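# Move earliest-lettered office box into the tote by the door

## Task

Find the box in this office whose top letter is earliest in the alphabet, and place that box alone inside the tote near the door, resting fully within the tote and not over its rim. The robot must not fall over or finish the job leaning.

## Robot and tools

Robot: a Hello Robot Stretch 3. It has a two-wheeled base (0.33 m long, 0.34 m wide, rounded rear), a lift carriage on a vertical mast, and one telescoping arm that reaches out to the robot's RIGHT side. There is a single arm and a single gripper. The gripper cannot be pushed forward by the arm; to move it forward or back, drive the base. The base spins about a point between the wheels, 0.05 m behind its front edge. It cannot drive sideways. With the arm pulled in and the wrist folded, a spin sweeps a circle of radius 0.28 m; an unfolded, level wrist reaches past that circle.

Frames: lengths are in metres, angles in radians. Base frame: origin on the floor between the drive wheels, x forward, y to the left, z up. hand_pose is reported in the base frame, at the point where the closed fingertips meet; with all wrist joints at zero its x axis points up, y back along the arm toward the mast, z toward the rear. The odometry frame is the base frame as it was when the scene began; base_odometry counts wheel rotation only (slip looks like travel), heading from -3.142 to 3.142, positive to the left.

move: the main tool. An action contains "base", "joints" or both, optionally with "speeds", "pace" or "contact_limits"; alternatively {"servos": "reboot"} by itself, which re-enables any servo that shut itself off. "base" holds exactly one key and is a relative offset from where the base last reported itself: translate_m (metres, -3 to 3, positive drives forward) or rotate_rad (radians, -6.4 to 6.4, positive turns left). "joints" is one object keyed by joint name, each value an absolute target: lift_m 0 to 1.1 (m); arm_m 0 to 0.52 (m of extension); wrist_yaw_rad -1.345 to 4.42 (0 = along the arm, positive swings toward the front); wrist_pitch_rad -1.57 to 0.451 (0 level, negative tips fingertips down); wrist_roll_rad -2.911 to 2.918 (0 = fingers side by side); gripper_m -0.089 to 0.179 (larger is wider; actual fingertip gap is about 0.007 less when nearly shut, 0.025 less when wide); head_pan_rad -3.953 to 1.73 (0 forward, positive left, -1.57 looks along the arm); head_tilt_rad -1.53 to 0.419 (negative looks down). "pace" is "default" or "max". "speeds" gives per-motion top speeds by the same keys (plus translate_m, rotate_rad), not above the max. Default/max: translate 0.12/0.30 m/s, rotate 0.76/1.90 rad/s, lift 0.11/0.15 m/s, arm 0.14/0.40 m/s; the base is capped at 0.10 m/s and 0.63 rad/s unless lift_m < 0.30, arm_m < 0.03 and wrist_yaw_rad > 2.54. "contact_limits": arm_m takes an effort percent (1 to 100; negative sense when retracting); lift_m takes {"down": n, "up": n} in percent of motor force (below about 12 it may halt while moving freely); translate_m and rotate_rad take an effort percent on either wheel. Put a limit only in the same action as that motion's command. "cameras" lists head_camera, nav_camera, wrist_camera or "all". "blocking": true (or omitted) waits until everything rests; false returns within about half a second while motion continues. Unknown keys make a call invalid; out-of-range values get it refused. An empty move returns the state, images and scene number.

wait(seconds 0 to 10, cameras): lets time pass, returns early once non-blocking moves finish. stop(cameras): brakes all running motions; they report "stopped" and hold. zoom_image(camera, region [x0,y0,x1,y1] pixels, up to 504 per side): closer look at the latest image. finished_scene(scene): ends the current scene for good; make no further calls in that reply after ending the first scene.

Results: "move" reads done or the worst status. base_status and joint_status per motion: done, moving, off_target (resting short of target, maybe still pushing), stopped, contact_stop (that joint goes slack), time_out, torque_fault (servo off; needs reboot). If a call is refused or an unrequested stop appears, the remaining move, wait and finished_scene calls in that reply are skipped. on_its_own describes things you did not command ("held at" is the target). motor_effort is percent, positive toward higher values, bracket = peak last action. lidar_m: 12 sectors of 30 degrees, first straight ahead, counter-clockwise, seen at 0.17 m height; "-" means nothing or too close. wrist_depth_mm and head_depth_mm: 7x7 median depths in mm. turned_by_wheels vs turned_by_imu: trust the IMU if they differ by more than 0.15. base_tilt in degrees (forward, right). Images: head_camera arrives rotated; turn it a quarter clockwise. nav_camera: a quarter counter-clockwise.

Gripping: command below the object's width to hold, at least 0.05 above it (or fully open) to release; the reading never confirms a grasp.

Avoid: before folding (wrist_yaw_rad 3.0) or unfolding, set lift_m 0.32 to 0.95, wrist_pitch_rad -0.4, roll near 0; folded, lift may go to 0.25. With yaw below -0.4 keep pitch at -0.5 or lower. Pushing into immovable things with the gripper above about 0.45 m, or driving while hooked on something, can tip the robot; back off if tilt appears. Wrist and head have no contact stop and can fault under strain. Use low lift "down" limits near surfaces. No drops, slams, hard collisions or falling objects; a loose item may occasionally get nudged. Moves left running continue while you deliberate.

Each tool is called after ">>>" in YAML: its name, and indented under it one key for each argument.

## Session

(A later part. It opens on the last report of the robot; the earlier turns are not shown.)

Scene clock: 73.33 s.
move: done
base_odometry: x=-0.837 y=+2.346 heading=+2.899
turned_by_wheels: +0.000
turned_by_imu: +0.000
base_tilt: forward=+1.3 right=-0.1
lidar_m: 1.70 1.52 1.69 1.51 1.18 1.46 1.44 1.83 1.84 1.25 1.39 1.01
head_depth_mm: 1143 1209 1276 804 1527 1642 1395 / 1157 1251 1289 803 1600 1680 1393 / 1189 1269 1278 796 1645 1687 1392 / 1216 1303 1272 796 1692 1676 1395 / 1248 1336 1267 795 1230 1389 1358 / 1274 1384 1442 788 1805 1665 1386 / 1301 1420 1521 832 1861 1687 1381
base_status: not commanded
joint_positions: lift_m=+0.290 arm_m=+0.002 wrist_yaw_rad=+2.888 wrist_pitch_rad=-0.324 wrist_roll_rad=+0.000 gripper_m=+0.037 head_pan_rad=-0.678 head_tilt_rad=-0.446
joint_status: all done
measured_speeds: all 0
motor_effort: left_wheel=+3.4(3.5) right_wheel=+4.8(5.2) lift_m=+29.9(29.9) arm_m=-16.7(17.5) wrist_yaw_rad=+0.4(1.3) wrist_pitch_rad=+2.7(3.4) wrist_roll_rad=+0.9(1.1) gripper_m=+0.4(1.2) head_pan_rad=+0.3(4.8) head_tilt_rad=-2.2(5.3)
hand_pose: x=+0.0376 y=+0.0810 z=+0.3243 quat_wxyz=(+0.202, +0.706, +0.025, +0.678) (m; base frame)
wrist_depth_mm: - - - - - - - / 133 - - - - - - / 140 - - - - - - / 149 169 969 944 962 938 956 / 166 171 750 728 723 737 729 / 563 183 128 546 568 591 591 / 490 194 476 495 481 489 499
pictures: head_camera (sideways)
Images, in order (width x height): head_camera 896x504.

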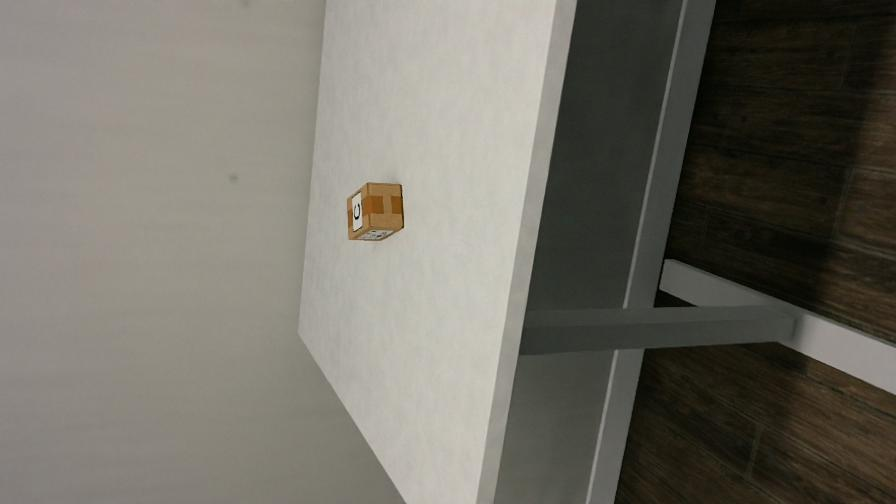

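>>> zoom_image:
  camera: "head_camera"
  region: [340, 175, 410, 245]

>>> move:
  joints: {"head_pan_rad":0.95,"head_tilt_rad":-0.35}
  pace: "max"
  cameras: ["head_camera"]

>>> zoom_image:
  camera: "head_camera"
  region: [330, 260, 400, 330]

Scaled by 7.200 from the camera's 896x504 image, which has a finer 1280x720 frame.

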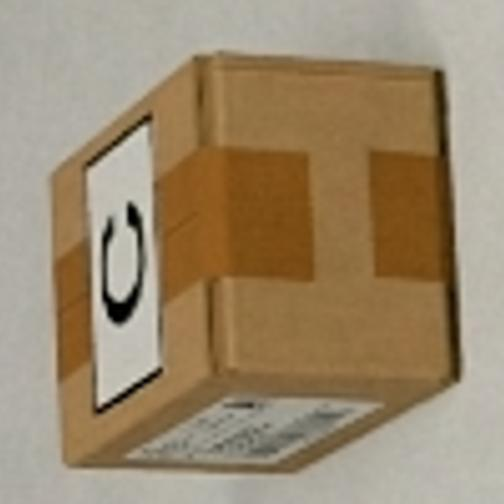

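Scene clock: 77.53 s.
move: done
base_odometry: x=-0.837 y=+2.346 heading=+2.899
turned_by_wheels: +0.000
turned_by_imu: +0.001
base_tilt: forward=+1.1 right=-0.1
lidar_m: 1.69 1.52 1.68 1.51 1.18 1.45 1.44 1.83 1.83 1.25 1.39 1.02
head_depth_mm: 1614 1681 1776 1336 2027 1870 1504 / 1658 1765 1834 1444 2104 1903 1502 / 1706 1808 1897 1424 2195 1860 1500 / 1774 1887 1967 2124 2263 1862 1500 / 1844 1961 1999 2266 2335 1834 1499 / 1898 2006 2078 1770 2239 1819 1484 / 1899 2028 2117 2123 2293 1867 1470
base_status: not commanded
joint_positions: lift_m=+0.290 arm_m=+0.002 wrist_yaw_rad=+2.888 wrist_pitch_rad=-0.324 wrist_roll_rad=+0.000 gripper_m=+0.037 head_pan_rad=+0.988 head_tilt_rad=-0.354
joint_status: all done
measured_speeds: all 0
motor_effort: left_wheel=+3.4(3.6) right_wheel=+5.0(5.2) lift_m=+30.3(30.4) arm_m=-14.6(15.3) wrist_yaw_rad=+0.7(1.1) wrist_pitch_rad=+3.4(3.4) wrist_roll_rad=+1.1(1.1) gripper_m=-0.5(1.0) head_pan_rad=-0.6(4.7) head_tilt_rad=+3.4(6.1)
hand_pose: x=+0.0376 y=+0.0810 z=+0.3243 quat_wxyz=(+0.202, +0.706, +0.025, +0.678) (m; base frame)
wrist_depth_mm: - - - - - - - / 133 - - - - - - / 140 - - - - - - / 149 169 957 945 948 947 961 / 166 172 764 721 731 724 737 / 558 182 128 545 565 591 589 / 495 192 477 498 483 497 494
pictures: head_camera (sideways)
Images, in order (width x height): head_camera 896x504.

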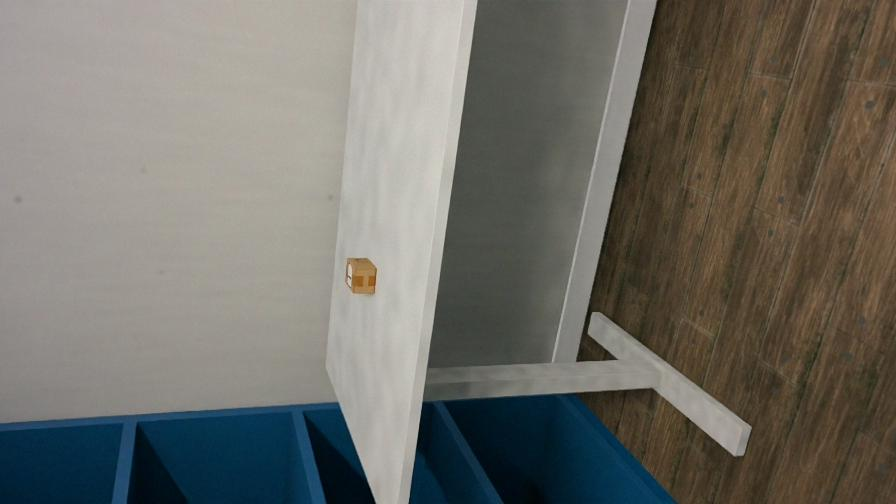

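Scaled by 7.200 from the camera's 896x504 image, which has a finer 1280x720 frame.

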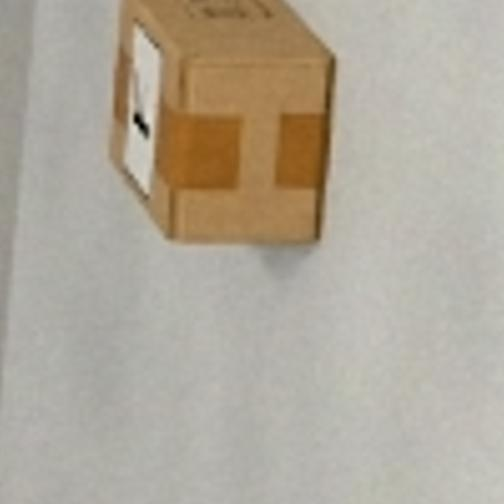

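>>> zoom_image:
  camera: "head_camera"
  region: [340, 255, 365, 295]

Scaled by 12.600 from the camera's 896x504 image, which has a finer 1280x720 frame.

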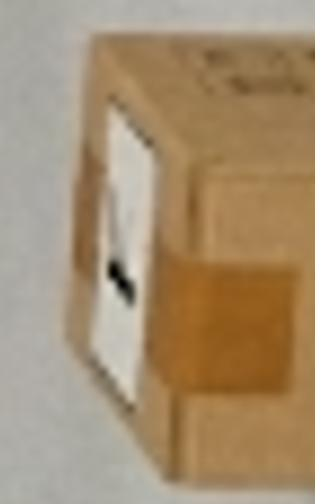

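>>> move:
  base: {"rotate_rad":-0.166}
  joints: {"head_pan_rad":-1.57,"head_tilt_rad":-0.6,"wrist_pitch_rad":-0.4}
  pace: "max"

>>> move:
  base: {"translate_m":0.465}
  pace: "max"

>>> move:
  base: {"rotate_rad":0.794}
  joints: {"lift_m":0.93}
  pace: "max"

>>> move:
  joints: {"wrist_yaw_rad":0,"gripper_m":0.15,"lift_m":1.04}
  pace: "max"
  cameras: ["wrist_camera","nav_camera"]

Scene clock: 114.80 s.
move: done
base_odometry: x=-0.837 y=+2.346 heading=+2.733
turned_by_wheels: -0.166
turned_by_imu: -0.164
base_tilt: forward=+1.0 right=+0.1
lidar_m: 1.54 1.51 1.93 1.51 1.19 1.18 1.45 1.84 1.83 1.25 1.40 1.02
head_depth_mm: 1736 1854 2009 2145 1801 1482 1270 / 1853 1988 2203 2273 1786 1480 1258 / 1924 2028 2374 2281 1786 1480 1268 / 1741 1282 2062 2247 1785 1468 1251 / 1580 1268 910 1557 1683 1471 1260 / 1466 1266 811 1880 1782 1468 1260 / 1359 1257 812 1731 1783 1458 1266
base_status: done
joint_positions: lift_m=+0.290 arm_m=+0.002 wrist_yaw_rad=+2.888 wrist_pitch_rad=-0.414 wrist_roll_rad=+0.000 gripper_m=+0.037 head_pan_rad=-1.586 head_tilt_rad=-0.599
joint_status: all done
measured_speeds: translate_m=+0.000 rotate_rad=+0.000 lift_m=+0.000 arm_m=+0.000 wrist_yaw_rad=+0.000 wrist_pitch_rad=+0.000 wrist_roll_rad=+0.000 head_pan_rad=+0.024 head_tilt_rad=+0.000
motor_effort: left_wheel=+8.1(16.9) right_wheel=-7.4(12.2) lift_m=+22.0(30.4) arm_m=-12.1(12.5) wrist_yaw_rad=+0.7(1.4) wrist_pitch_rad=+2.4(2.9) wrist_roll_rad=+0.8(1.1) gripper_m=+0.2(1.2) head_pan_rad=+3.4(5.2) head_tilt_rad=-4.4(6.2)
hand_pose: x=+0.0351 y=+0.0710 z=+0.3035 quat_wxyz=(+0.232, +0.704, +0.057, +0.668) (m; base frame)
wrist_depth_mm: - - - - - - - / 135 - - - - - - / 144 174 - - - - - / 160 178 792 791 780 798 799 / 601 181 659 640 636 626 640 / 525 198 128 493 509 526 528 / 445 277 277 429 424 454 450
pictures: none

Scene clock: 117.67 s.
move: done
base_odometry: x=-1.264 y=+2.530 heading=+2.734
turned_by_wheels: +0.000
turned_by_imu: +0.000
base_tilt: forward=+1.0 right=-0.1
lidar_m: 1.14 1.64 1.18 1.67 1.99 1.55 1.91 2.14 2.12 1.27 1.05 0.60
head_depth_mm: 1757 1290 822 680 1787 1474 1262 / 1579 1279 822 603 1670 1480 1268 / 1406 1281 819 601 1637 1470 1261 / 1274 1269 817 602 490 1479 1260 / 1166 1201 815 597 475 1407 1259 / 1081 1137 809 600 473 412 1255 / 996 1063 807 596 472 391 1232
base_status: done
joint_positions: lift_m=+0.290 arm_m=+0.002 wrist_yaw_rad=+2.888 wrist_pitch_rad=-0.416 wrist_roll_rad=+0.000 gripper_m=+0.037 head_pan_rad=-1.571 head_tilt_rad=-0.600
joint_status: not commanded
measured_speeds: all 0
motor_effort: left_wheel=+9.7(21.0) right_wheel=-5.9(8.9) lift_m=+23.5(23.8) arm_m=-12.0(12.4) wrist_yaw_rad=+0.7(1.3) wrist_pitch_rad=+2.8(3.0) wrist_roll_rad=+0.8(1.2) gripper_m=-0.1(1.4) head_pan_rad=+4.0(4.8) head_tilt_rad=-3.8(4.6)
hand_pose: x=+0.0350 y=+0.0708 z=+0.3032 quat_wxyz=(+0.232, +0.704, +0.058, +0.668) (m; base frame)
wrist_depth_mm: - - - - - - - / 135 - - - - - - / 145 174 - - - - - / 160 179 782 793 777 787 789 / 607 182 649 628 635 632 630 / 531 198 127 490 510 521 528 / 456 275 276 426 426 450 450
pictures: none

Scene clock: 122.73 s.
move: done
base_odometry: x=-1.264 y=+2.530 heading=-2.756
turned_by_wheels: +0.794
turned_by_imu: +0.792
base_tilt: forward=+0.9 right=-0.1
lidar_m: 1.18 1.66 1.66 1.54 1.56 2.27 2.13 1.28 1.10 0.60 0.61 1.37
head_depth_mm: 878 966 819 603 478 - - / 877 973 825 580 476 414 - / 878 969 815 600 476 424 - / 876 967 811 599 474 - - / 874 966 815 600 474 - - / 879 964 811 598 475 392 1210 / 873 961 1028 599 473 392 1233
base_status: done
joint_positions: lift_m=+0.930 arm_m=+0.002 wrist_yaw_rad=+2.888 wrist_pitch_rad=-0.417 wrist_roll_rad=+0.000 gripper_m=+0.037 head_pan_rad=-1.570 head_tilt_rad=-0.601
joint_status: all done
measured_speeds: all 0
motor_effort: left_wheel=-7.9(14.3) right_wheel=+10.5(14.9) lift_m=+29.6(33.4) arm_m=-22.5(23.6) wrist_yaw_rad=+0.6(1.4) wrist_pitch_rad=+2.9(3.3) wrist_roll_rad=+1.0(1.2) gripper_m=+0.8(1.4) head_pan_rad=+2.8(4.1) head_tilt_rad=-2.4(3.7)
hand_pose: x=+0.0350 y=+0.0706 z=+0.9429 quat_wxyz=(+0.233, +0.704, +0.058, +0.668) (m; base frame)
wrist_depth_mm: - - - - - - - / 135 - - - - - - / 145 171 - - - - - / 162 178 - - - - - / - 182 - - - - - / - 198 128 - - - - / - - - - - - -
pictures: none

Scene clock: 124.53 s.
move: done
base_odometry: x=-1.264 y=+2.530 heading=-2.756
turned_by_wheels: +0.000
turned_by_imu: +0.000
base_tilt: forward=+1.1 right=-0.1
lidar_m: 1.18 1.67 1.67 1.54 1.56 2.27 2.12 1.28 1.11 0.60 0.61 1.37
head_depth_mm: 876 970 973 - - - - / 883 965 965 - - - - / 881 969 914 - - - - / 878 962 816 579 461 394 1237 / 874 962 812 556 473 392 1152 / 873 964 811 598 473 392 1228 / 873 961 1042 597 473 391 1227
base_status: not commanded
joint_positions: lift_m=+1.040 arm_m=+0.002 wrist_yaw_rad=+0.003 wrist_pitch_rad=-0.417 wrist_roll_rad=+0.000 gripper_m=+0.150 head_pan_rad=-1.570 head_tilt_rad=-0.601
joint_status: all done
measured_speeds: all 0
motor_effort: left_wheel=-7.7(8.1) right_wheel=+9.7(10.1) lift_m=+28.2(31.9) arm_m=-21.0(23.0) wrist_yaw_rad=-2.4(6.4) wrist_pitch_rad=+3.0(3.2) wrist_roll_rad=+0.8(1.1) gripper_m=+0.3(93.8) head_pan_rad=+2.4(4.0) head_tilt_rad=-1.3(2.6)
hand_pose: x=-0.0207 y=-0.3713 z=+1.0529 quat_wxyz=(+0.692, +0.148, -0.691, -0.145) (m; base frame)
wrist_depth_mm: - - - - - - - / - - - - - - - / - - - - - - - / - 402 402 384 363 405 389 / 338 350 340 339 339 341 340 / 286 122 281 282 284 120 282 / - 227 240 241 242 236 111
pictures: nav_camera (sideways), wrist_camera
Images, in order (width x height): nav_camera 672x504, wrist_camera 644x364.

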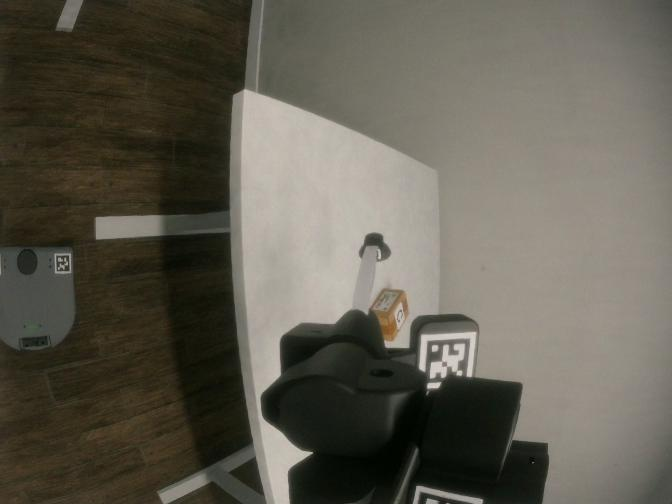

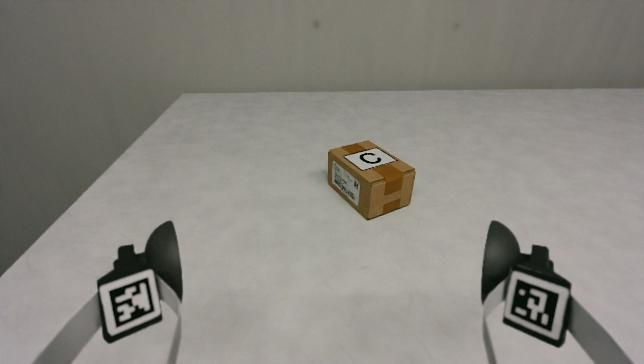

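>>> move:
  base: {"translate_m":-0.151}
  joints: {"wrist_yaw_rad":0.48,"arm_m":0.25,"lift_m":1.06}
  pace: "max"
  cameras: ["wrist_camera"]

Scene clock: 141.57 s.
move: done
base_odometry: x=-1.124 y=+2.587 heading=-2.756
turned_by_wheels: +0.000
turned_by_imu: +0.001
base_tilt: forward=+1.1 right=+0.0
lidar_m: 1.33 1.82 1.72 1.52 1.81 2.10 1.97 1.15 1.12 1.05 0.64 1.38
head_depth_mm: 287 304 821 603 476 394 1262 / 288 319 743 602 477 393 1266 / 302 318 387 599 475 393 1264 / 876 391 601 588 473 393 1269 / 882 972 769 576 473 391 1249 / 880 975 735 596 473 392 1171 / 879 972 804 596 471 392 1257
base_status: done
joint_positions: lift_m=+1.060 arm_m=+0.250 wrist_yaw_rad=+0.477 wrist_pitch_rad=-0.417 wrist_roll_rad=+0.000 gripper_m=+0.150 head_pan_rad=-1.570 head_tilt_rad=-0.601
joint_status: all done
measured_speeds: all 0
motor_effort: left_wheel=-10.2(13.0) right_wheel=+0.0(7.7) lift_m=+29.5(32.6) arm_m=+21.8(26.1) wrist_yaw_rad=+3.0(8.2) wrist_pitch_rad=+3.0(3.5) wrist_roll_rad=+0.8(1.1) gripper_m=-0.7(1.1) head_pan_rad=+2.5(4.0) head_tilt_rad=-0.4(1.8)
hand_pose: x=+0.0816 y=-0.5944 z=+1.0728 quat_wxyz=(+0.707, +0.306, -0.637, +0.021) (m; base frame)
wrist_depth_mm: - - - - - - - / - - - - - - - / - - - - - - - / - - - - - - 415 / - 376 362 364 364 360 371 / 313 122 302 304 303 120 304 / - 245 261 208 262 256 111
pictures: wrist_camera
Images, in order (width x height): wrist_camera 644x364.

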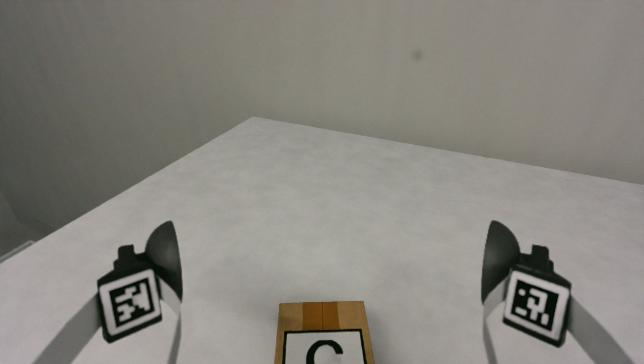

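>>> move:
  joints: {"arm_m":0.272,"lift_m":0.965}
  contact_limits: {"lift_m":{"down":20}}
  pace: "max"
  cameras: ["wrist_camera"]

Scene clock: 148.90 s.
move: done
base_odometry: x=-1.124 y=+2.587 heading=-2.756
turned_by_wheels: +0.000
turned_by_imu: +0.001
base_tilt: forward=+0.9 right=-0.1
lidar_m: 1.32 1.82 1.72 1.52 1.81 2.10 1.97 1.15 1.11 1.05 0.64 1.38
head_depth_mm: 890 938 373 580 477 394 1263 / 892 937 365 559 476 394 1257 / 885 962 383 459 474 393 1267 / 893 974 463 557 474 392 1256 / 884 982 812 575 473 392 1258 / 882 978 808 597 472 392 1168 / 885 976 806 595 472 391 1259
base_status: not commanded
joint_positions: lift_m=+0.965 arm_m=+0.272 wrist_yaw_rad=+0.477 wrist_pitch_rad=-0.417 wrist_roll_rad=+0.000 gripper_m=+0.150 head_pan_rad=-1.570 head_tilt_rad=-0.601
joint_status: all done
measured_speeds: all 0
motor_effort: left_wheel=-10.4(10.5) right_wheel=+0.3(0.8) lift_m=+22.1(26.1) arm_m=+20.8(26.5) wrist_yaw_rad=+2.8(3.4) wrist_pitch_rad=+3.0(3.3) wrist_roll_rad=+0.8(1.2) gripper_m=+0.6(1.2) head_pan_rad=+1.7(3.4) head_tilt_rad=+0.7(1.7)
contact_limits: lift_m down 20 (down: maximum 72; up: maximum 65)
hand_pose: x=+0.0816 y=-0.6164 z=+0.9778 quat_wxyz=(+0.707, +0.306, -0.637, +0.021) (m; base frame)
wrist_depth_mm: - - - - - - 389 / - - - - - - - / - 373 350 375 379 375 353 / 276 278 279 280 279 281 281 / 223 224 207 149 225 226 225 / 192 123 128 124 187 123 180 / - 124 106 106 156 155 152
pictures: wrist_camera
Images, in order (width x height): wrist_camera 644x364.

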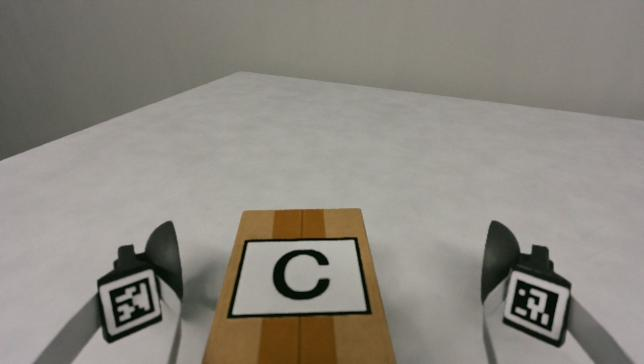

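>>> move:
  joints: {"gripper_m":0.03}

>>> move:
  joints: {"lift_m":1.03}
  cameras: ["wrist_camera"]

Scene clock: 152.93 s.
move: done
base_odometry: x=-1.124 y=+2.587 heading=-2.756
turned_by_wheels: +0.000
turned_by_imu: +0.001
base_tilt: forward=+1.0 right=-0.2
lidar_m: 1.33 1.82 1.72 1.52 1.80 2.10 1.98 1.15 1.12 1.05 0.64 1.39
head_depth_mm: 888 936 373 580 476 394 1267 / 888 942 364 558 475 393 1264 / 886 965 384 460 476 393 1265 / 884 974 462 558 474 392 1267 / 882 972 812 598 473 392 1264 / 879 976 811 596 472 391 1175 / 883 971 807 595 472 391 1254
base_status: not commanded
joint_positions: lift_m=+0.965 arm_m=+0.272 wrist_yaw_rad=+0.479 wrist_pitch_rad=-0.397 wrist_roll_rad=-0.002 gripper_m=+0.031 head_pan_rad=-1.570 head_tilt_rad=-0.601
joint_status: all done
measured_speeds: all 0
motor_effort: left_wheel=-10.1(10.5) right_wheel=+0.3(0.8) lift_m=+18.3(30.2) arm_m=+5.1(12.0) wrist_yaw_rad=+1.6(3.5) wrist_pitch_rad=-1.2(3.3) wrist_roll_rad=+1.3(1.4) gripper_m=-22.6(98.9) head_pan_rad=+0.6(3.2) head_tilt_rad=+2.0(2.7)
contact_limits: lift_m down 20 (down: maximum 72; up: maximum 65)
hand_pose: x=+0.0831 y=-0.6185 z=+0.9824 quat_wxyz=(+0.707, +0.300, -0.639, +0.029) (m; base frame)
wrist_depth_mm: - - - - - - 391 / - - - - - - - / - 372 370 370 378 377 378 / 293 295 294 296 296 298 298 / 232 233 157 155 172 234 234 / 191 194 125 127 127 188 195 / 164 116 155 107 111 160 165
pictures: none

Scene clock: 154.37 s.
move: done
base_odometry: x=-1.124 y=+2.587 heading=-2.756
turned_by_wheels: +0.000
turned_by_imu: +0.000
base_tilt: forward=+0.9 right=-0.1
lidar_m: 1.33 1.81 1.72 1.51 1.81 2.11 1.98 1.15 1.12 1.05 0.64 1.38
head_depth_mm: 340 338 743 601 477 394 1264 / 854 333 369 601 477 393 1262 / 877 346 382 601 475 393 1258 / 882 425 460 599 473 392 1262 / 882 974 624 599 473 392 1259 / 887 971 809 596 473 391 1166 / 884 975 808 596 472 391 1259
base_status: not commanded
joint_positions: lift_m=+1.030 arm_m=+0.272 wrist_yaw_rad=+0.479 wrist_pitch_rad=-0.422 wrist_roll_rad=-0.002 gripper_m=+0.031 head_pan_rad=-1.570 head_tilt_rad=-0.600
joint_status: all done
measured_speeds: all 0
motor_effort: left_wheel=-10.4(10.5) right_wheel=+0.4(0.7) lift_m=+30.9(31.9) arm_m=-1.0(5.0) wrist_yaw_rad=+1.5(2.0) wrist_pitch_rad=+4.1(4.1) wrist_roll_rad=+1.3(1.5) gripper_m=-22.9(23.5) head_pan_rad=+1.7(3.4) head_tilt_rad=+2.9(3.2)
hand_pose: x=+0.0817 y=-0.6157 z=+1.0418 quat_wxyz=(+0.708, +0.308, -0.636, +0.020) (m; base frame)
wrist_depth_mm: - - - - - - 387 / - - - - - - - / - - - - - - - / - 391 395 378 375 398 397 / 314 316 153 155 320 317 318 / 264 264 124 126 127 257 266 / 225 106 215 107 111 222 229
pictures: wrist_camera
Images, in order (width x height): wrist_camera 644x364.

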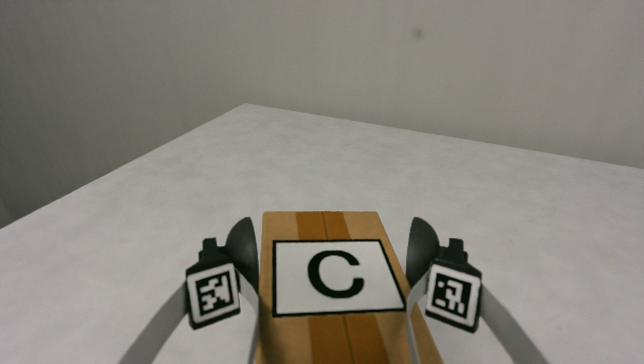

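>>> move:
  joints: {"arm_m":0.0}
  speeds: {"arm_m":0.25}

>>> move:
  joints: {"lift_m":0.85,"wrist_yaw_rad":2.6,"head_pan_rad":0,"head_tilt_rad":-0.5}
  cameras: ["wrist_camera","nav_camera"]

>>> move:
  base: {"rotate_rad":2.428}
  joints: {"lift_m":0.285}
  cameras: ["nav_camera"]
  pace: "max"

Scene clock: 169.00 s.
move: done
base_odometry: x=-1.124 y=+2.587 heading=-2.756
turned_by_wheels: +0.000
turned_by_imu: +0.001
base_tilt: forward=+1.0 right=+0.0
lidar_m: 1.33 1.81 1.71 1.52 1.81 2.11 1.98 1.15 1.12 1.05 0.64 1.38
head_depth_mm: 889 980 868 - - - - / 890 976 865 - - - - / 884 979 866 - - - 1209 / 885 977 858 - - - 1231 / 883 973 856 - - 386 1264 / 884 976 814 596 350 392 1177 / 885 973 806 595 459 391 1265
base_status: not commanded
joint_positions: lift_m=+1.030 arm_m=+0.002 wrist_yaw_rad=+0.479 wrist_pitch_rad=-0.422 wrist_roll_rad=-0.002 gripper_m=+0.031 head_pan_rad=-1.570 head_tilt_rad=-0.600
joint_status: all done
joint sent to its limit — arm_m, lower limit.
measured_speeds: all 0
motor_effort: left_wheel=-10.0(10.5) right_wheel=+0.3(0.8) lift_m=+27.2(31.3) arm_m=-23.5(26.5) wrist_yaw_rad=+1.3(2.1) wrist_pitch_rad=+3.8(4.2) wrist_roll_rad=+1.1(1.6) gripper_m=-23.2(24.2) head_pan_rad=+0.5(2.9) head_tilt_rad=+2.0(3.1)
hand_pose: x=+0.0817 y=-0.3455 z=+1.0417 quat_wxyz=(+0.708, +0.308, -0.636, +0.020) (m; base frame)
wrist_depth_mm: - - - - - - - / - - - - - - - / - - - - - - - / - 392 380 394 379 384 387 / 315 316 153 155 320 319 320 / 264 263 125 127 128 259 267 / 228 106 216 107 111 223 229
pictures: none

Scene clock: 171.47 s.
move: done
base_odometry: x=-1.124 y=+2.587 heading=-2.756
turned_by_wheels: +0.000
turned_by_imu: +0.000
base_tilt: forward=+1.0 right=-0.1
lidar_m: 1.33 1.82 1.72 1.52 1.81 2.10 1.98 1.15 1.12 1.05 0.64 1.39
head_depth_mm: 1512 1655 1810 1984 2005 1614 1342 / 1514 1642 1802 1976 1992 1606 1336 / 1519 1652 1203 1987 2001 1600 1348 / 1506 1651 1207 1928 1936 1555 1329 / 1522 1629 1201 1980 2013 1591 1332 / 1520 1641 1122 2003 1976 1583 1332 / 1524 1641 1187 1977 2007 1601 1335
base_status: not commanded
joint_positions: lift_m=+0.850 arm_m=+0.002 wrist_yaw_rad=+2.597 wrist_pitch_rad=-0.423 wrist_roll_rad=-0.002 gripper_m=+0.031 head_pan_rad=+0.013 head_tilt_rad=-0.499
joint_status: all done
measured_speeds: translate_m=+0.000 rotate_rad=+0.000 lift_m=+0.000 arm_m=+0.000 wrist_yaw_rad=+0.000 wrist_pitch_rad=+0.000 wrist_roll_rad=+0.000 head_pan_rad=-0.024 head_tilt_rad=+0.000
motor_effort: left_wheel=-10.1(10.5) right_wheel=+0.2(0.8) lift_m=+21.1(26.5) arm_m=-22.2(23.5) wrist_yaw_rad=+3.5(7.0) wrist_pitch_rad=+4.0(4.4) wrist_roll_rad=+1.4(1.6) gripper_m=-22.9(23.6) head_pan_rad=-3.8(5.4) head_tilt_rad=+2.3(5.8)
hand_pose: x=+0.0947 y=+0.0446 z=+0.8615 quat_wxyz=(+0.329, +0.705, -0.043, +0.627) (m; base frame)
wrist_depth_mm: - - - - - - - / - - - - - - - / - - - - - - - / - - - - - - - / - - 151 155 - - - / - - 124 126 128 - - / 214 972 - 107 111 - -
pictures: nav_camera (sideways), wrist_camera
Images, in order (width x height): nav_camera 672x504, wrist_camera 644x364.

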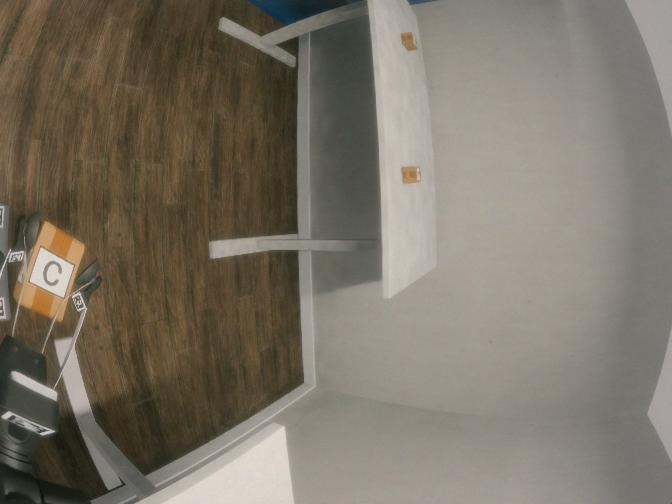

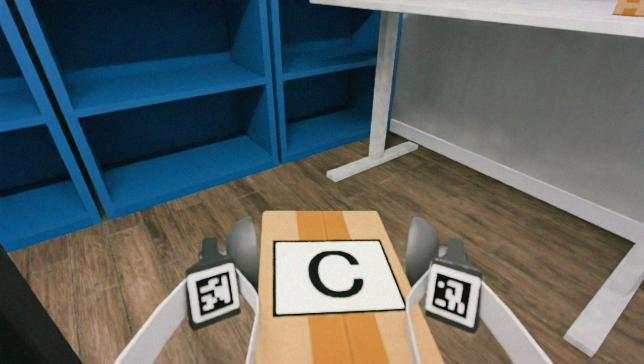

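Scene clock: 176.10 s.
move: done
base_odometry: x=-1.124 y=+2.587 heading=-0.329
turned_by_wheels: +2.428
turned_by_imu: +2.420
base_tilt: forward=+0.9 right=+0.0
lidar_m: 1.81 1.98 1.98 1.15 1.05 0.65 1.20 1.33 1.33 1.77 1.72 1.52
head_depth_mm: 1548 1656 1939 2224 1953 1617 1353 / 2779 3049 3308 2109 2011 1617 1340 / 2553 2778 3066 2684 2018 1598 1355 / 2349 2516 2711 2620 1983 1608 1330 / 2137 2372 2501 2572 1975 1601 1332 / 1970 2130 2324 2433 1977 1588 1334 / 1863 1983 2128 2289 1996 1593 1331
base_status: done
joint_positions: lift_m=+0.285 arm_m=+0.002 wrist_yaw_rad=+2.597 wrist_pitch_rad=-0.424 wrist_roll_rad=-0.002 gripper_m=+0.031 head_pan_rad=+0.000 head_tilt_rad=-0.499
joint_status: all done
measured_speeds: all 0
motor_effort: left_wheel=-8.2(15.8) right_wheel=+9.6(14.8) lift_m=+22.2(23.2) arm_m=-21.7(23.8) wrist_yaw_rad=+3.4(4.1) wrist_pitch_rad=+4.4(4.5) wrist_roll_rad=+1.3(1.5) gripper_m=-22.2(24.1) head_pan_rad=-2.9(4.7) head_tilt_rad=-0.3(3.2)
hand_pose: x=+0.0947 y=+0.0445 z=+0.2964 quat_wxyz=(+0.330, +0.705, -0.042, +0.626) (m; base frame)
wrist_depth_mm: - - - - - - - / - - - - - - - / - - - - - - - / 767 760 756 757 765 771 781 / 605 615 154 155 171 620 625 / 507 511 125 126 128 500 511 / 230 106 262 107 111 429 444
pictures: nav_camera (sideways)
Images, in order (width x height): nav_camera 672x504.

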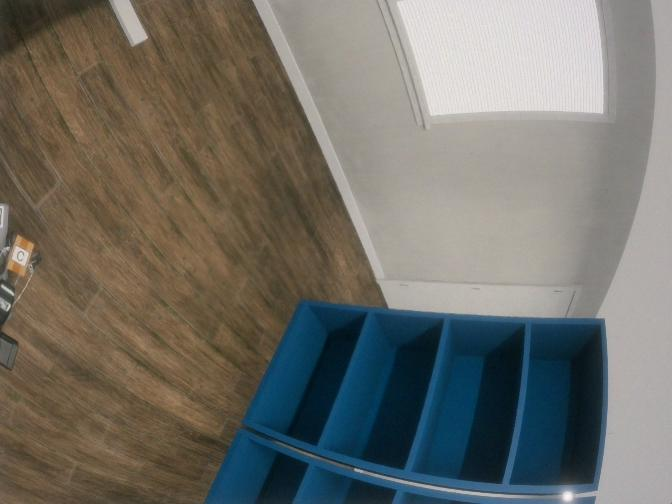

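>>> move:
  base: {"translate_m":1.95}
  pace: "max"

>>> move:
  base: {"rotate_rad":-0.826}
  pace: "max"
  cameras: ["nav_camera"]

Scene clock: 186.17 s.
move: done
base_odometry: x=+0.722 y=+1.958 heading=-0.329
turned_by_wheels: +0.000
turned_by_imu: -0.001
base_tilt: forward=+0.9 right=-0.2
lidar_m: 0.77 0.65 0.65 0.74 1.24 2.03 2.54 2.63 0.33 0.35 0.58 1.37
head_depth_mm: 982 1096 1237 1445 1718 1606 1338 / 895 996 1116 1265 1441 1557 1334 / 814 891 988 1116 1260 1450 1339 / 747 812 897 987 1106 1259 1302 / 686 743 803 886 983 1099 1232 / 638 683 739 806 884 979 1089 / 597 634 682 736 798 876 967
base_status: done
joint_positions: lift_m=+0.285 arm_m=+0.002 wrist_yaw_rad=+2.597 wrist_pitch_rad=-0.424 wrist_roll_rad=-0.002 gripper_m=+0.031 head_pan_rad=+0.000 head_tilt_rad=-0.500
joint_status: not commanded
measured_speeds: all 0
motor_effort: left_wheel=+2.1(13.0) right_wheel=+6.5(20.7) lift_m=+28.2(31.1) arm_m=-3.9(18.3) wrist_yaw_rad=+3.5(3.8) wrist_pitch_rad=+4.2(4.6) wrist_roll_rad=+1.2(1.6) gripper_m=-22.5(24.6) head_pan_rad=-3.1(4.8) head_tilt_rad=-3.1(3.7)
hand_pose: x=+0.0946 y=+0.0446 z=+0.2964 quat_wxyz=(+0.329, +0.705, -0.042, +0.627) (m; base frame)
wrist_depth_mm: - - - - - 556 523 / - - - - - - 564 / - - - - - - - / 764 755 731 738 700 - - / 614 612 153 155 171 617 624 / 517 509 125 126 128 497 516 / 226 106 260 107 111 428 444
pictures: none

Scene clock: 187.77 s.
move: done
base_odometry: x=+0.721 y=+1.958 heading=-1.154
turned_by_wheels: -0.826
turned_by_imu: -0.823
base_tilt: forward=+1.0 right=+0.0
lidar_m: 2.29 1.00 0.70 0.66 0.67 0.87 2.03 2.51 3.00 1.18 0.32 0.41
head_depth_mm: 1949 2140 2341 2506 2000 1607 1346 / 1957 2128 2300 2496 2017 1608 1344 / 1961 2143 2329 2481 1995 1595 1344 / 1972 2116 2336 2487 1972 1593 1344 / 1959 2136 2317 2473 1942 1584 1345 / 1968 2128 2307 2453 1977 1598 1331 / 1926 2062 2151 2121 1913 1592 1323
base_status: done
joint_positions: lift_m=+0.285 arm_m=+0.002 wrist_yaw_rad=+2.597 wrist_pitch_rad=-0.424 wrist_roll_rad=-0.002 gripper_m=+0.031 head_pan_rad=+0.000 head_tilt_rad=-0.500
joint_status: not commanded
measured_speeds: all 0
motor_effort: left_wheel=+10.4(18.2) right_wheel=-7.6(15.7) lift_m=+24.6(28.5) arm_m=-5.9(5.9) wrist_yaw_rad=+2.8(3.7) wrist_pitch_rad=+3.8(4.5) wrist_roll_rad=+1.3(1.6) gripper_m=-22.9(23.4) head_pan_rad=-2.1(3.7) head_tilt_rad=-2.4(3.6)
hand_pose: x=+0.0946 y=+0.0446 z=+0.2964 quat_wxyz=(+0.329, +0.705, -0.042, +0.627) (m; base frame)
wrist_depth_mm: 507 556 - - - - - / 537 - - - - - - / 549 - - - - - - / - - 736 776 776 759 753 / 589 616 153 155 172 621 622 / 509 515 124 127 128 500 514 / 228 106 259 108 111 429 447
pictures: nav_camera (sideways)
Images, in order (width x height): nav_camera 672x504.

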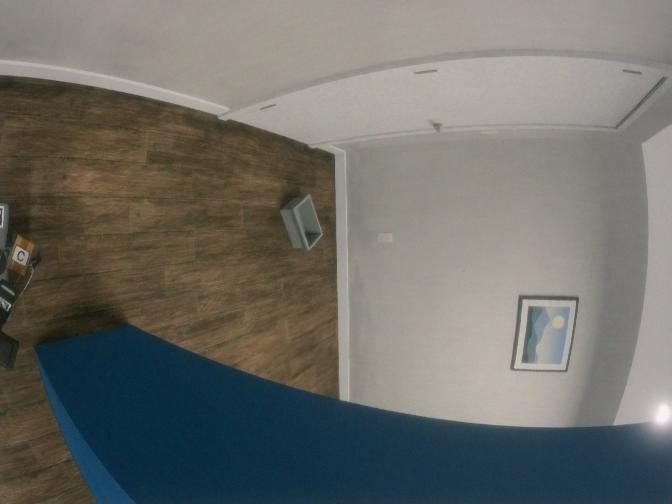

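>>> move:
  base: {"rotate_rad":0.08}
  pace: "max"

>>> move:
  base: {"translate_m":1.25}
  pace: "max"

>>> move:
  base: {"rotate_rad":1.465}
  joints: {"head_pan_rad":-1.57,"head_tilt_rad":-0.8}
  pace: "max"
  cameras: ["nav_camera","head_camera"]

Scene clock: 193.40 s.
move: done
base_odometry: x=+0.721 y=+1.958 heading=-1.075
turned_by_wheels: +0.080
turned_by_imu: +0.080
base_tilt: forward=+0.8 right=-0.1
lidar_m: 2.29 0.92 0.68 0.66 0.68 0.94 2.03 2.53 3.00 1.19 0.32 0.44
head_depth_mm: 1931 2071 2258 2464 2004 1606 1335 / 1937 2100 2288 2449 1984 1613 1338 / 1955 2125 2316 2496 2005 1607 1333 / 1974 2136 2341 2508 1948 1586 1345 / 2005 2135 2356 2510 1981 1585 1329 / 1995 2128 2329 2405 1963 1577 1337 / 1608 1646 1688 1716 1770 1580 1335
base_status: done
joint_positions: lift_m=+0.285 arm_m=+0.002 wrist_yaw_rad=+2.597 wrist_pitch_rad=-0.424 wrist_roll_rad=-0.002 gripper_m=+0.031 head_pan_rad=+0.000 head_tilt_rad=-0.500
joint_status: not commanded
measured_speeds: all 0
motor_effort: left_wheel=-8.6(11.4) right_wheel=+7.9(11.2) lift_m=+23.5(23.5) arm_m=-19.5(19.5) wrist_yaw_rad=+2.7(3.4) wrist_pitch_rad=+4.3(4.4) wrist_roll_rad=+1.3(1.4) gripper_m=-22.5(23.8) head_pan_rad=-3.0(3.1) head_tilt_rad=-1.6(2.1)
hand_pose: x=+0.0946 y=+0.0446 z=+0.2964 quat_wxyz=(+0.329, +0.705, -0.042, +0.627) (m; base frame)
wrist_depth_mm: 516 563 - - - - - / 541 - - - - - - / 553 - - - - - - / - - 729 753 763 771 765 / 587 616 153 155 172 616 613 / 514 514 125 126 127 500 514 / 229 106 260 108 111 433 444
pictures: none

Scene clock: 198.93 s.
move: done
base_odometry: x=+1.316 y=+0.858 heading=-1.075
turned_by_wheels: +0.000
turned_by_imu: +0.000
base_tilt: forward=+1.0 right=+0.0
lidar_m: 1.05 0.88 0.64 0.62 0.64 0.92 2.62 0.75 0.98 2.57 1.48 1.09
head_depth_mm: 859 931 1019 1122 1238 1402 1329 / 870 941 1022 1125 1261 1418 1336 / 870 946 1028 1137 1282 1435 1336 / 882 949 1038 1148 1285 1448 1344 / 884 953 1051 1164 1304 1482 1330 / 894 967 1058 1172 1309 1469 1324 / 897 978 1065 1187 1325 1486 1331
base_status: done
joint_positions: lift_m=+0.285 arm_m=+0.002 wrist_yaw_rad=+2.597 wrist_pitch_rad=-0.424 wrist_roll_rad=-0.002 gripper_m=+0.031 head_pan_rad=+0.000 head_tilt_rad=-0.500
joint_status: not commanded
measured_speeds: all 0
motor_effort: left_wheel=+5.9(12.3) right_wheel=+1.5(17.5) lift_m=+29.8(31.2) arm_m=-22.7(23.6) wrist_yaw_rad=+3.1(3.6) wrist_pitch_rad=+4.1(4.6) wrist_roll_rad=+1.3(1.4) gripper_m=-22.9(23.8) head_pan_rad=-3.0(4.1) head_tilt_rad=-0.5(2.7)
hand_pose: x=+0.0946 y=+0.0446 z=+0.2964 quat_wxyz=(+0.329, +0.705, -0.042, +0.627) (m; base frame)
wrist_depth_mm: - - - - 808 - - / - - - - 881 - - / 537 - - - 942 - - / 575 - 740 770 771 827 779 / 595 612 153 154 159 - - / 514 511 125 127 128 122 511 / 229 106 261 108 111 416 387
pictures: none

Scene clock: 201.10 s.
move: done
base_odometry: x=+1.316 y=+0.858 heading=+0.390
turned_by_wheels: +1.465
turned_by_imu: +1.459
base_tilt: forward=+0.9 right=-0.2
lidar_m: 0.62 0.62 0.82 1.77 0.79 0.87 1.89 1.69 1.13 1.05 1.03 0.67
head_depth_mm: 941 1077 1261 1500 1501 1310 1162 / 939 1069 1245 1504 1507 1301 1162 / 934 1066 1242 1480 1506 1307 1163 / 928 1060 1236 1468 1513 1279 1141 / 926 1056 1223 1453 1511 1262 1142 / 918 1044 1210 1454 1499 1312 1144 / 917 1038 1207 1424 1508 1313 1170
base_status: done
joint_positions: lift_m=+0.285 arm_m=+0.002 wrist_yaw_rad=+2.597 wrist_pitch_rad=-0.424 wrist_roll_rad=-0.002 gripper_m=+0.031 head_pan_rad=-1.585 head_tilt_rad=-0.802
joint_status: all done
measured_speeds: translate_m=+0.000 rotate_rad=+0.000 lift_m=+0.000 arm_m=+0.000 wrist_yaw_rad=+0.000 wrist_pitch_rad=+0.000 wrist_roll_rad=+0.000 head_pan_rad=+0.024 head_tilt_rad=+0.000
motor_effort: left_wheel=-8.7(16.6) right_wheel=+8.4(17.2) lift_m=+27.8(29.9) arm_m=-22.9(23.7) wrist_yaw_rad=+2.4(3.4) wrist_pitch_rad=+4.3(4.6) wrist_roll_rad=+1.2(1.5) gripper_m=-23.0(23.7) head_pan_rad=+3.8(4.5) head_tilt_rad=-3.7(6.2)
hand_pose: x=+0.0946 y=+0.0446 z=+0.2964 quat_wxyz=(+0.329, +0.705, -0.042, +0.627) (m; base frame)
wrist_depth_mm: - - - - - 533 440 / - - - - - 544 468 / - - - - - 536 - / 759 767 766 770 731 576 - / 607 611 153 155 171 593 504 / 506 519 124 127 128 499 497 / 229 106 261 108 111 430 445
pictures: head_camera (sideways), nav_camera (sideways)
Images, in order (width x height): head_camera 896x504, nav_camera 672x504.

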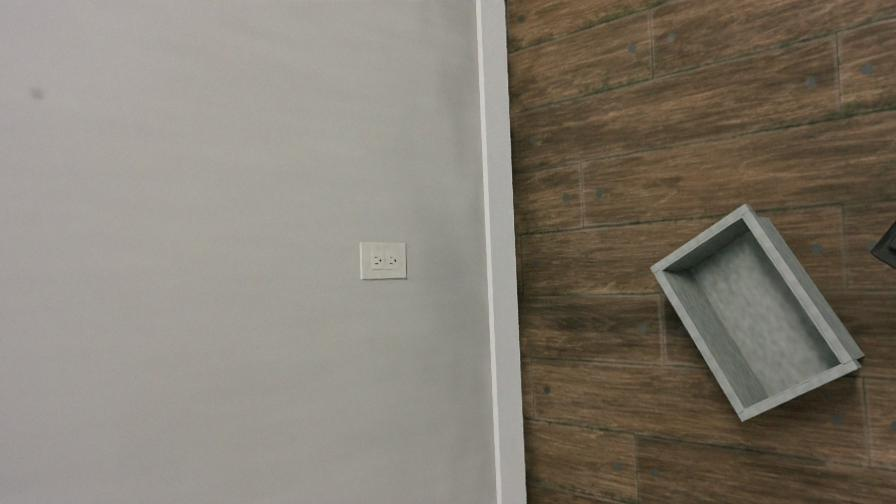

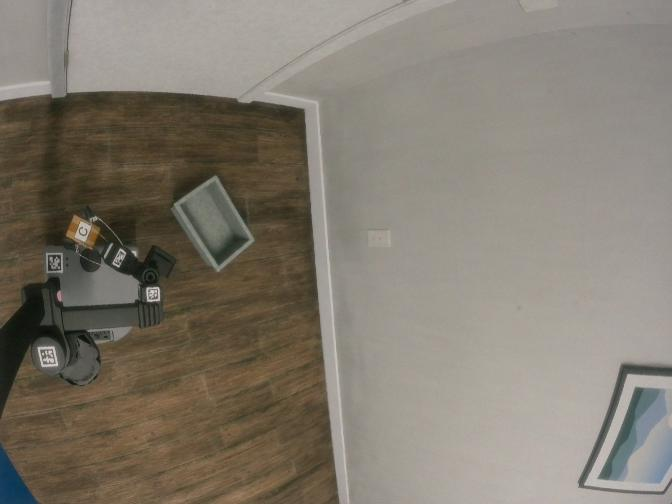

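>>> move:
  joints: {"lift_m":0.5}
  base: {"translate_m":0.19}
  pace: "max"

>>> move:
  joints: {"wrist_yaw_rad":0,"head_tilt_rad":-1.0}

>>> move:
  joints: {"wrist_pitch_rad":-1.0,"arm_m":0.145}
  cameras: ["head_camera","nav_camera","wrist_camera"]

Scene clock: 224.50 s.
move: done
base_odometry: x=+1.492 y=+0.930 heading=+0.390
turned_by_wheels: +0.000
turned_by_imu: +0.000
base_tilt: forward=+0.8 right=-0.2
lidar_m: 0.43 0.44 0.58 1.25 0.87 0.90 1.94 1.67 1.11 1.03 0.70 0.47
head_depth_mm: 922 1050 1225 1457 1503 1311 1162 / 918 1048 1216 1460 1511 1287 1160 / 914 1043 1209 1444 1510 1259 1143 / 910 1031 1203 1443 1502 1322 565 / 905 1033 1200 1430 1506 1316 1160 / 905 1029 1185 1427 1495 1317 1163 / 899 1022 1180 1403 1444 1302 1165
base_status: done
joint_positions: lift_m=+0.500 arm_m=+0.002 wrist_yaw_rad=+2.597 wrist_pitch_rad=-0.424 wrist_roll_rad=-0.002 gripper_m=+0.031 head_pan_rad=-1.570 head_tilt_rad=-0.802
joint_status: all done
measured_speeds: all 0
motor_effort: left_wheel=+3.6(12.1) right_wheel=-0.8(15.1) lift_m=+29.7(32.9) arm_m=-18.6(20.5) wrist_yaw_rad=+2.4(3.5) wrist_pitch_rad=+4.3(4.7) wrist_roll_rad=+1.3(1.6) gripper_m=-22.7(23.6) head_pan_rad=+2.5(4.0) head_tilt_rad=+0.2(2.4)
hand_pose: x=+0.0945 y=+0.0445 z=+0.5112 quat_wxyz=(+0.330, +0.705, -0.042, +0.626) (m; base frame)
wrist_depth_mm: - - - - 473 361 305 / - - - - 507 380 314 / - - - - 522 414 329 / - - - - 512 453 330 / 913 937 154 155 153 - 339 / 781 801 125 126 127 120 - / 228 630 124 107 110 102 -
pictures: none

Scene clock: 226.80 s.
move: done
base_odometry: x=+1.492 y=+0.930 heading=+0.390
turned_by_wheels: +0.000
turned_by_imu: +0.000
base_tilt: forward=+0.8 right=-0.1
lidar_m: 0.43 0.44 0.59 1.25 0.87 0.89 1.94 1.66 1.11 1.03 0.70 0.47
head_depth_mm: 1012 1191 1455 1498 1333 1216 1101 / 1006 1189 1462 1506 1318 532 487 / 1000 1181 1452 1500 802 545 953 / 998 1180 1446 1505 1257 1185 978 / 991 1167 1429 1496 1353 1223 1120 / 985 1170 1436 1507 1349 1222 1119 / 986 1159 1373 1447 1334 1224 1118
base_status: not commanded
joint_positions: lift_m=+0.500 arm_m=+0.002 wrist_yaw_rad=+0.003 wrist_pitch_rad=-0.424 wrist_roll_rad=-0.002 gripper_m=+0.031 head_pan_rad=-1.570 head_tilt_rad=-0.999
joint_status: all done
measured_speeds: all 0
motor_effort: left_wheel=+3.6(3.8) right_wheel=-1.0(1.5) lift_m=+28.9(29.9) arm_m=-16.3(18.5) wrist_yaw_rad=-2.1(5.7) wrist_pitch_rad=+4.3(4.7) wrist_roll_rad=+1.2(1.5) gripper_m=-22.2(23.6) head_pan_rad=+2.2(4.2) head_tilt_rad=-6.5(6.8)
hand_pose: x=-0.0207 y=-0.3703 z=+0.5112 quat_wxyz=(+0.692, +0.150, -0.690, -0.148) (m; base frame)
wrist_depth_mm: - - - - - - - / - - - - - - - / - - - - - - - / - - - - - - - / - 893 150 155 897 928 927 / - 781 125 126 127 754 776 / 588 625 124 107 111 638 671
pictures: none

Scene clock: 229.10 s.
move: done
base_odometry: x=+1.492 y=+0.930 heading=+0.390
turned_by_wheels: +0.000
turned_by_imu: +0.000
base_tilt: forward=+1.1 right=-0.1
lidar_m: 0.43 0.44 0.58 1.25 0.87 0.90 1.94 1.66 1.11 1.03 0.70 0.47
head_depth_mm: 1008 1196 1473 1504 1347 1219 1102 / 1006 1193 1471 1511 605 539 490 / 1000 1186 1460 1504 618 1203 978 / 995 1182 1445 1503 1289 1209 994 / 989 1175 1452 1523 1357 1226 1113 / 993 1165 1416 1510 1358 1224 1123 / 983 1156 1379 1470 1343 1225 1124
base_status: not commanded
joint_positions: lift_m=+0.500 arm_m=+0.145 wrist_yaw_rad=+0.003 wrist_pitch_rad=-1.009 wrist_roll_rad=-0.002 gripper_m=+0.031 head_pan_rad=-1.570 head_tilt_rad=-1.000
joint_status: all done
measured_speeds: all 0
motor_effort: left_wheel=+3.8(3.8) right_wheel=-1.3(1.4) lift_m=+27.4(29.0) arm_m=+23.7(26.1) wrist_yaw_rad=-2.1(3.0) wrist_pitch_rad=+1.8(5.8) wrist_roll_rad=+1.5(1.5) gripper_m=-22.9(23.7) head_pan_rad=+2.2(4.5) head_tilt_rad=-5.1(6.5)
hand_pose: x=-0.0212 y=-0.4061 z=+0.4090 quat_wxyz=(+0.620, +0.343, -0.618, -0.341) (m; base frame)
wrist_depth_mm: - - - 753 770 758 771 / - 731 719 710 701 709 718 / 684 661 670 668 662 652 658 / 613 627 627 623 619 618 605 / 586 578 153 153 150 574 568 / 542 547 125 126 128 537 542 / 513 501 - 108 111 505 514
pictures: head_camera (sideways), nav_camera (sideways), wrist_camera
Images, in order (width x height): head_camera 896x504, nav_camera 672x504, wrist_camera 644x364.

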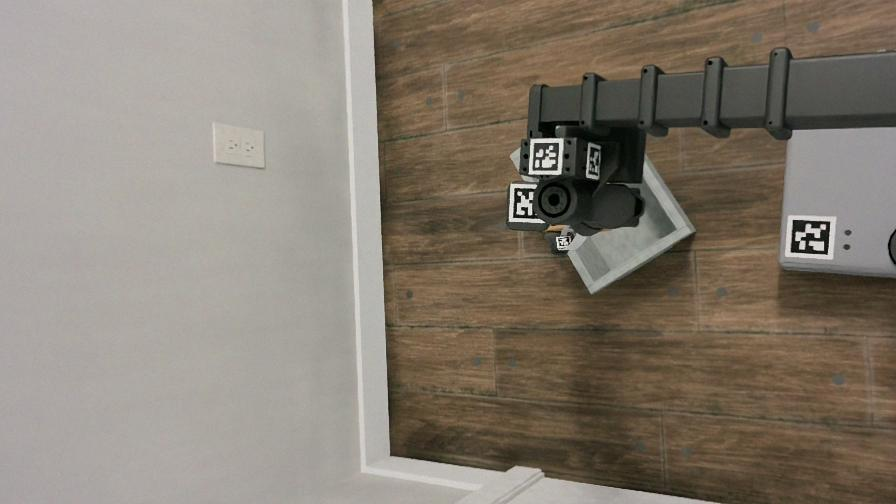

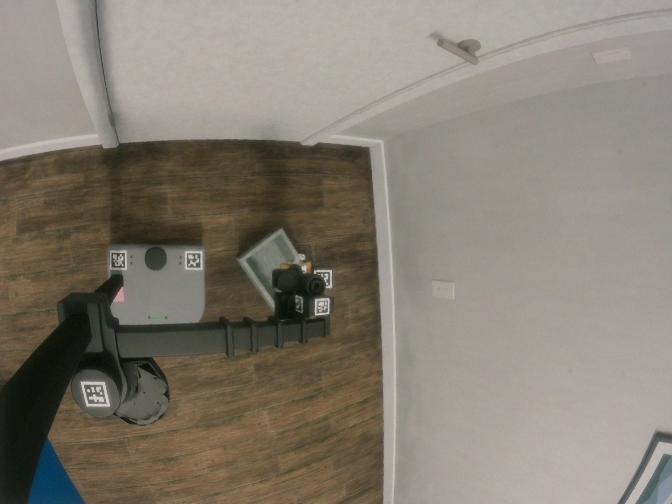

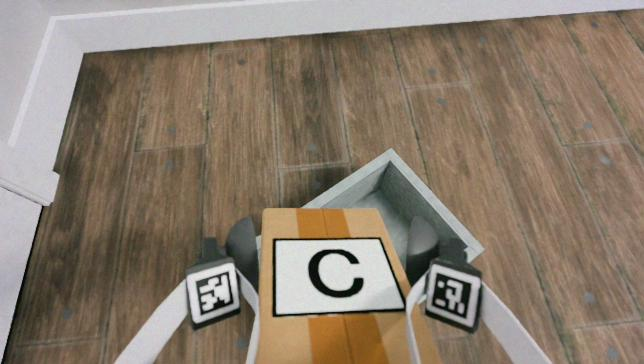

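>>> move:
  joints: {"wrist_pitch_rad":-1.15,"arm_m":0.2}

>>> move:
  joints: {"lift_m":0.185}
  contact_limits: {"lift_m":{"down":16}}
  cameras: ["wrist_camera","head_camera"]

Scene clock: 240.03 s.
move: done
base_odometry: x=+1.492 y=+0.930 heading=+0.390
turned_by_wheels: +0.000
turned_by_imu: +0.001
base_tilt: forward=+1.0 right=-0.3
lidar_m: 0.43 0.44 0.58 1.25 0.87 0.89 1.94 1.66 1.11 1.03 0.70 0.47
head_depth_mm: 1012 1198 1473 1494 1351 1226 1099 / 1006 1190 1455 1503 598 538 488 / 998 1185 1460 1493 671 1203 977 / 993 1170 1433 1498 1302 1207 996 / 991 1173 1436 1514 1350 1231 1116 / 987 1167 1431 1502 1349 1217 1123 / 980 1159 1377 1457 1341 1229 1116
base_status: not commanded
joint_positions: lift_m=+0.500 arm_m=+0.200 wrist_yaw_rad=+0.003 wrist_pitch_rad=-1.155 wrist_roll_rad=-0.002 gripper_m=+0.031 head_pan_rad=-1.570 head_tilt_rad=-1.000
joint_status: all done
measured_speeds: all 0
motor_effort: left_wheel=+3.4(3.8) right_wheel=-1.0(1.6) lift_m=+25.0(26.0) arm_m=+24.0(26.2) wrist_yaw_rad=-2.2(2.5) wrist_pitch_rad=+0.7(4.2) wrist_roll_rad=+1.2(1.5) gripper_m=-22.3(23.6) head_pan_rad=+3.0(3.6) head_tilt_rad=-5.9(6.3)
hand_pose: x=-0.0214 y=-0.4265 z=+0.3946 quat_wxyz=(+0.594, +0.387, -0.591, -0.385) (m; base frame)
wrist_depth_mm: 679 671 661 661 661 658 662 / 639 633 626 639 637 616 622 / 617 606 604 595 601 595 589 / 581 588 575 569 563 569 569 / 556 554 153 151 148 548 545 / 532 533 124 126 128 526 525 / 515 506 - 108 111 503 501
pictures: none

Scene clock: 243.73 s.
move: done
base_odometry: x=+1.492 y=+0.930 heading=+0.390
turned_by_wheels: +0.000
turned_by_imu: +0.001
base_tilt: forward=+1.0 right=-0.2
lidar_m: 0.43 0.44 0.58 1.25 0.87 0.89 1.94 1.66 1.11 1.03 0.70 0.47
head_depth_mm: 1012 1191 1472 1509 1344 1217 1116 / 1001 1185 1466 1496 1311 1199 967 / 999 1181 1452 1506 1268 1125 954 / 998 1171 1440 1504 1308 1208 990 / 991 1175 1440 1508 1351 1232 1116 / 992 1168 1432 1523 1360 1231 1120 / 985 1160 1371 1464 1342 1229 1119
base_status: not commanded
joint_positions: lift_m=+0.185 arm_m=+0.200 wrist_yaw_rad=+0.003 wrist_pitch_rad=-1.150 wrist_roll_rad=-0.002 gripper_m=+0.031 head_pan_rad=-1.570 head_tilt_rad=-1.000
joint_status: all done
measured_speeds: all 0
motor_effort: left_wheel=+3.5(3.8) right_wheel=-1.2(1.7) lift_m=+21.5(24.3) arm_m=+11.7(23.8) wrist_yaw_rad=-2.1(2.6) wrist_pitch_rad=-0.1(1.5) wrist_roll_rad=+1.3(1.5) gripper_m=-19.5(23.7) head_pan_rad=+0.8(3.3) head_tilt_rad=-5.5(6.8)
contact_limits: lift_m down 16 (down: maximum 72; up: maximum 65)
hand_pose: x=-0.0214 y=-0.4275 z=+0.0799 quat_wxyz=(+0.594, +0.386, -0.592, -0.384) (m; base frame)
wrist_depth_mm: 300 303 305 164 221 - - / 287 288 157 197 266 - - / 274 146 178 247 - - - / 139 163 231 - - - 210 / 132 205 157 - 150 - 184 / 127 - 129 133 128 187 142 / 226 108 - 103 108 137 120
pictures: head_camera (sideways), wrist_camera
Images, in order (width x height): head_camera 896x504, wrist_camera 644x364.

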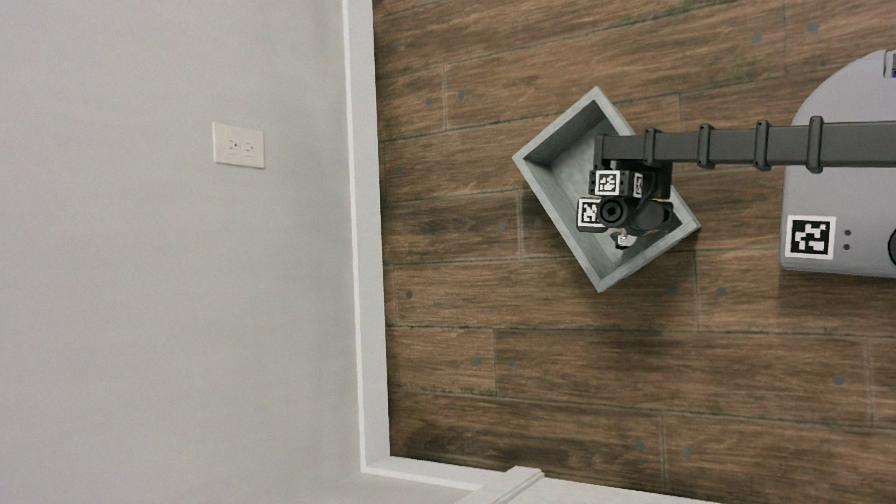

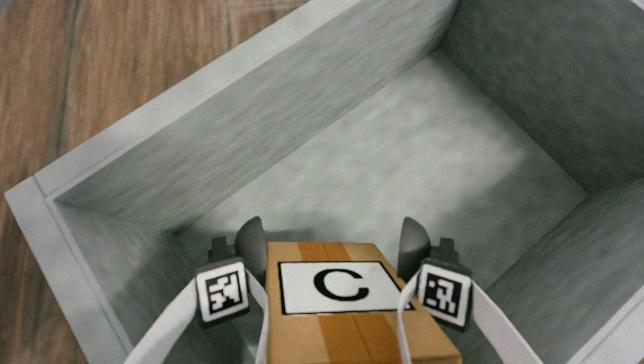

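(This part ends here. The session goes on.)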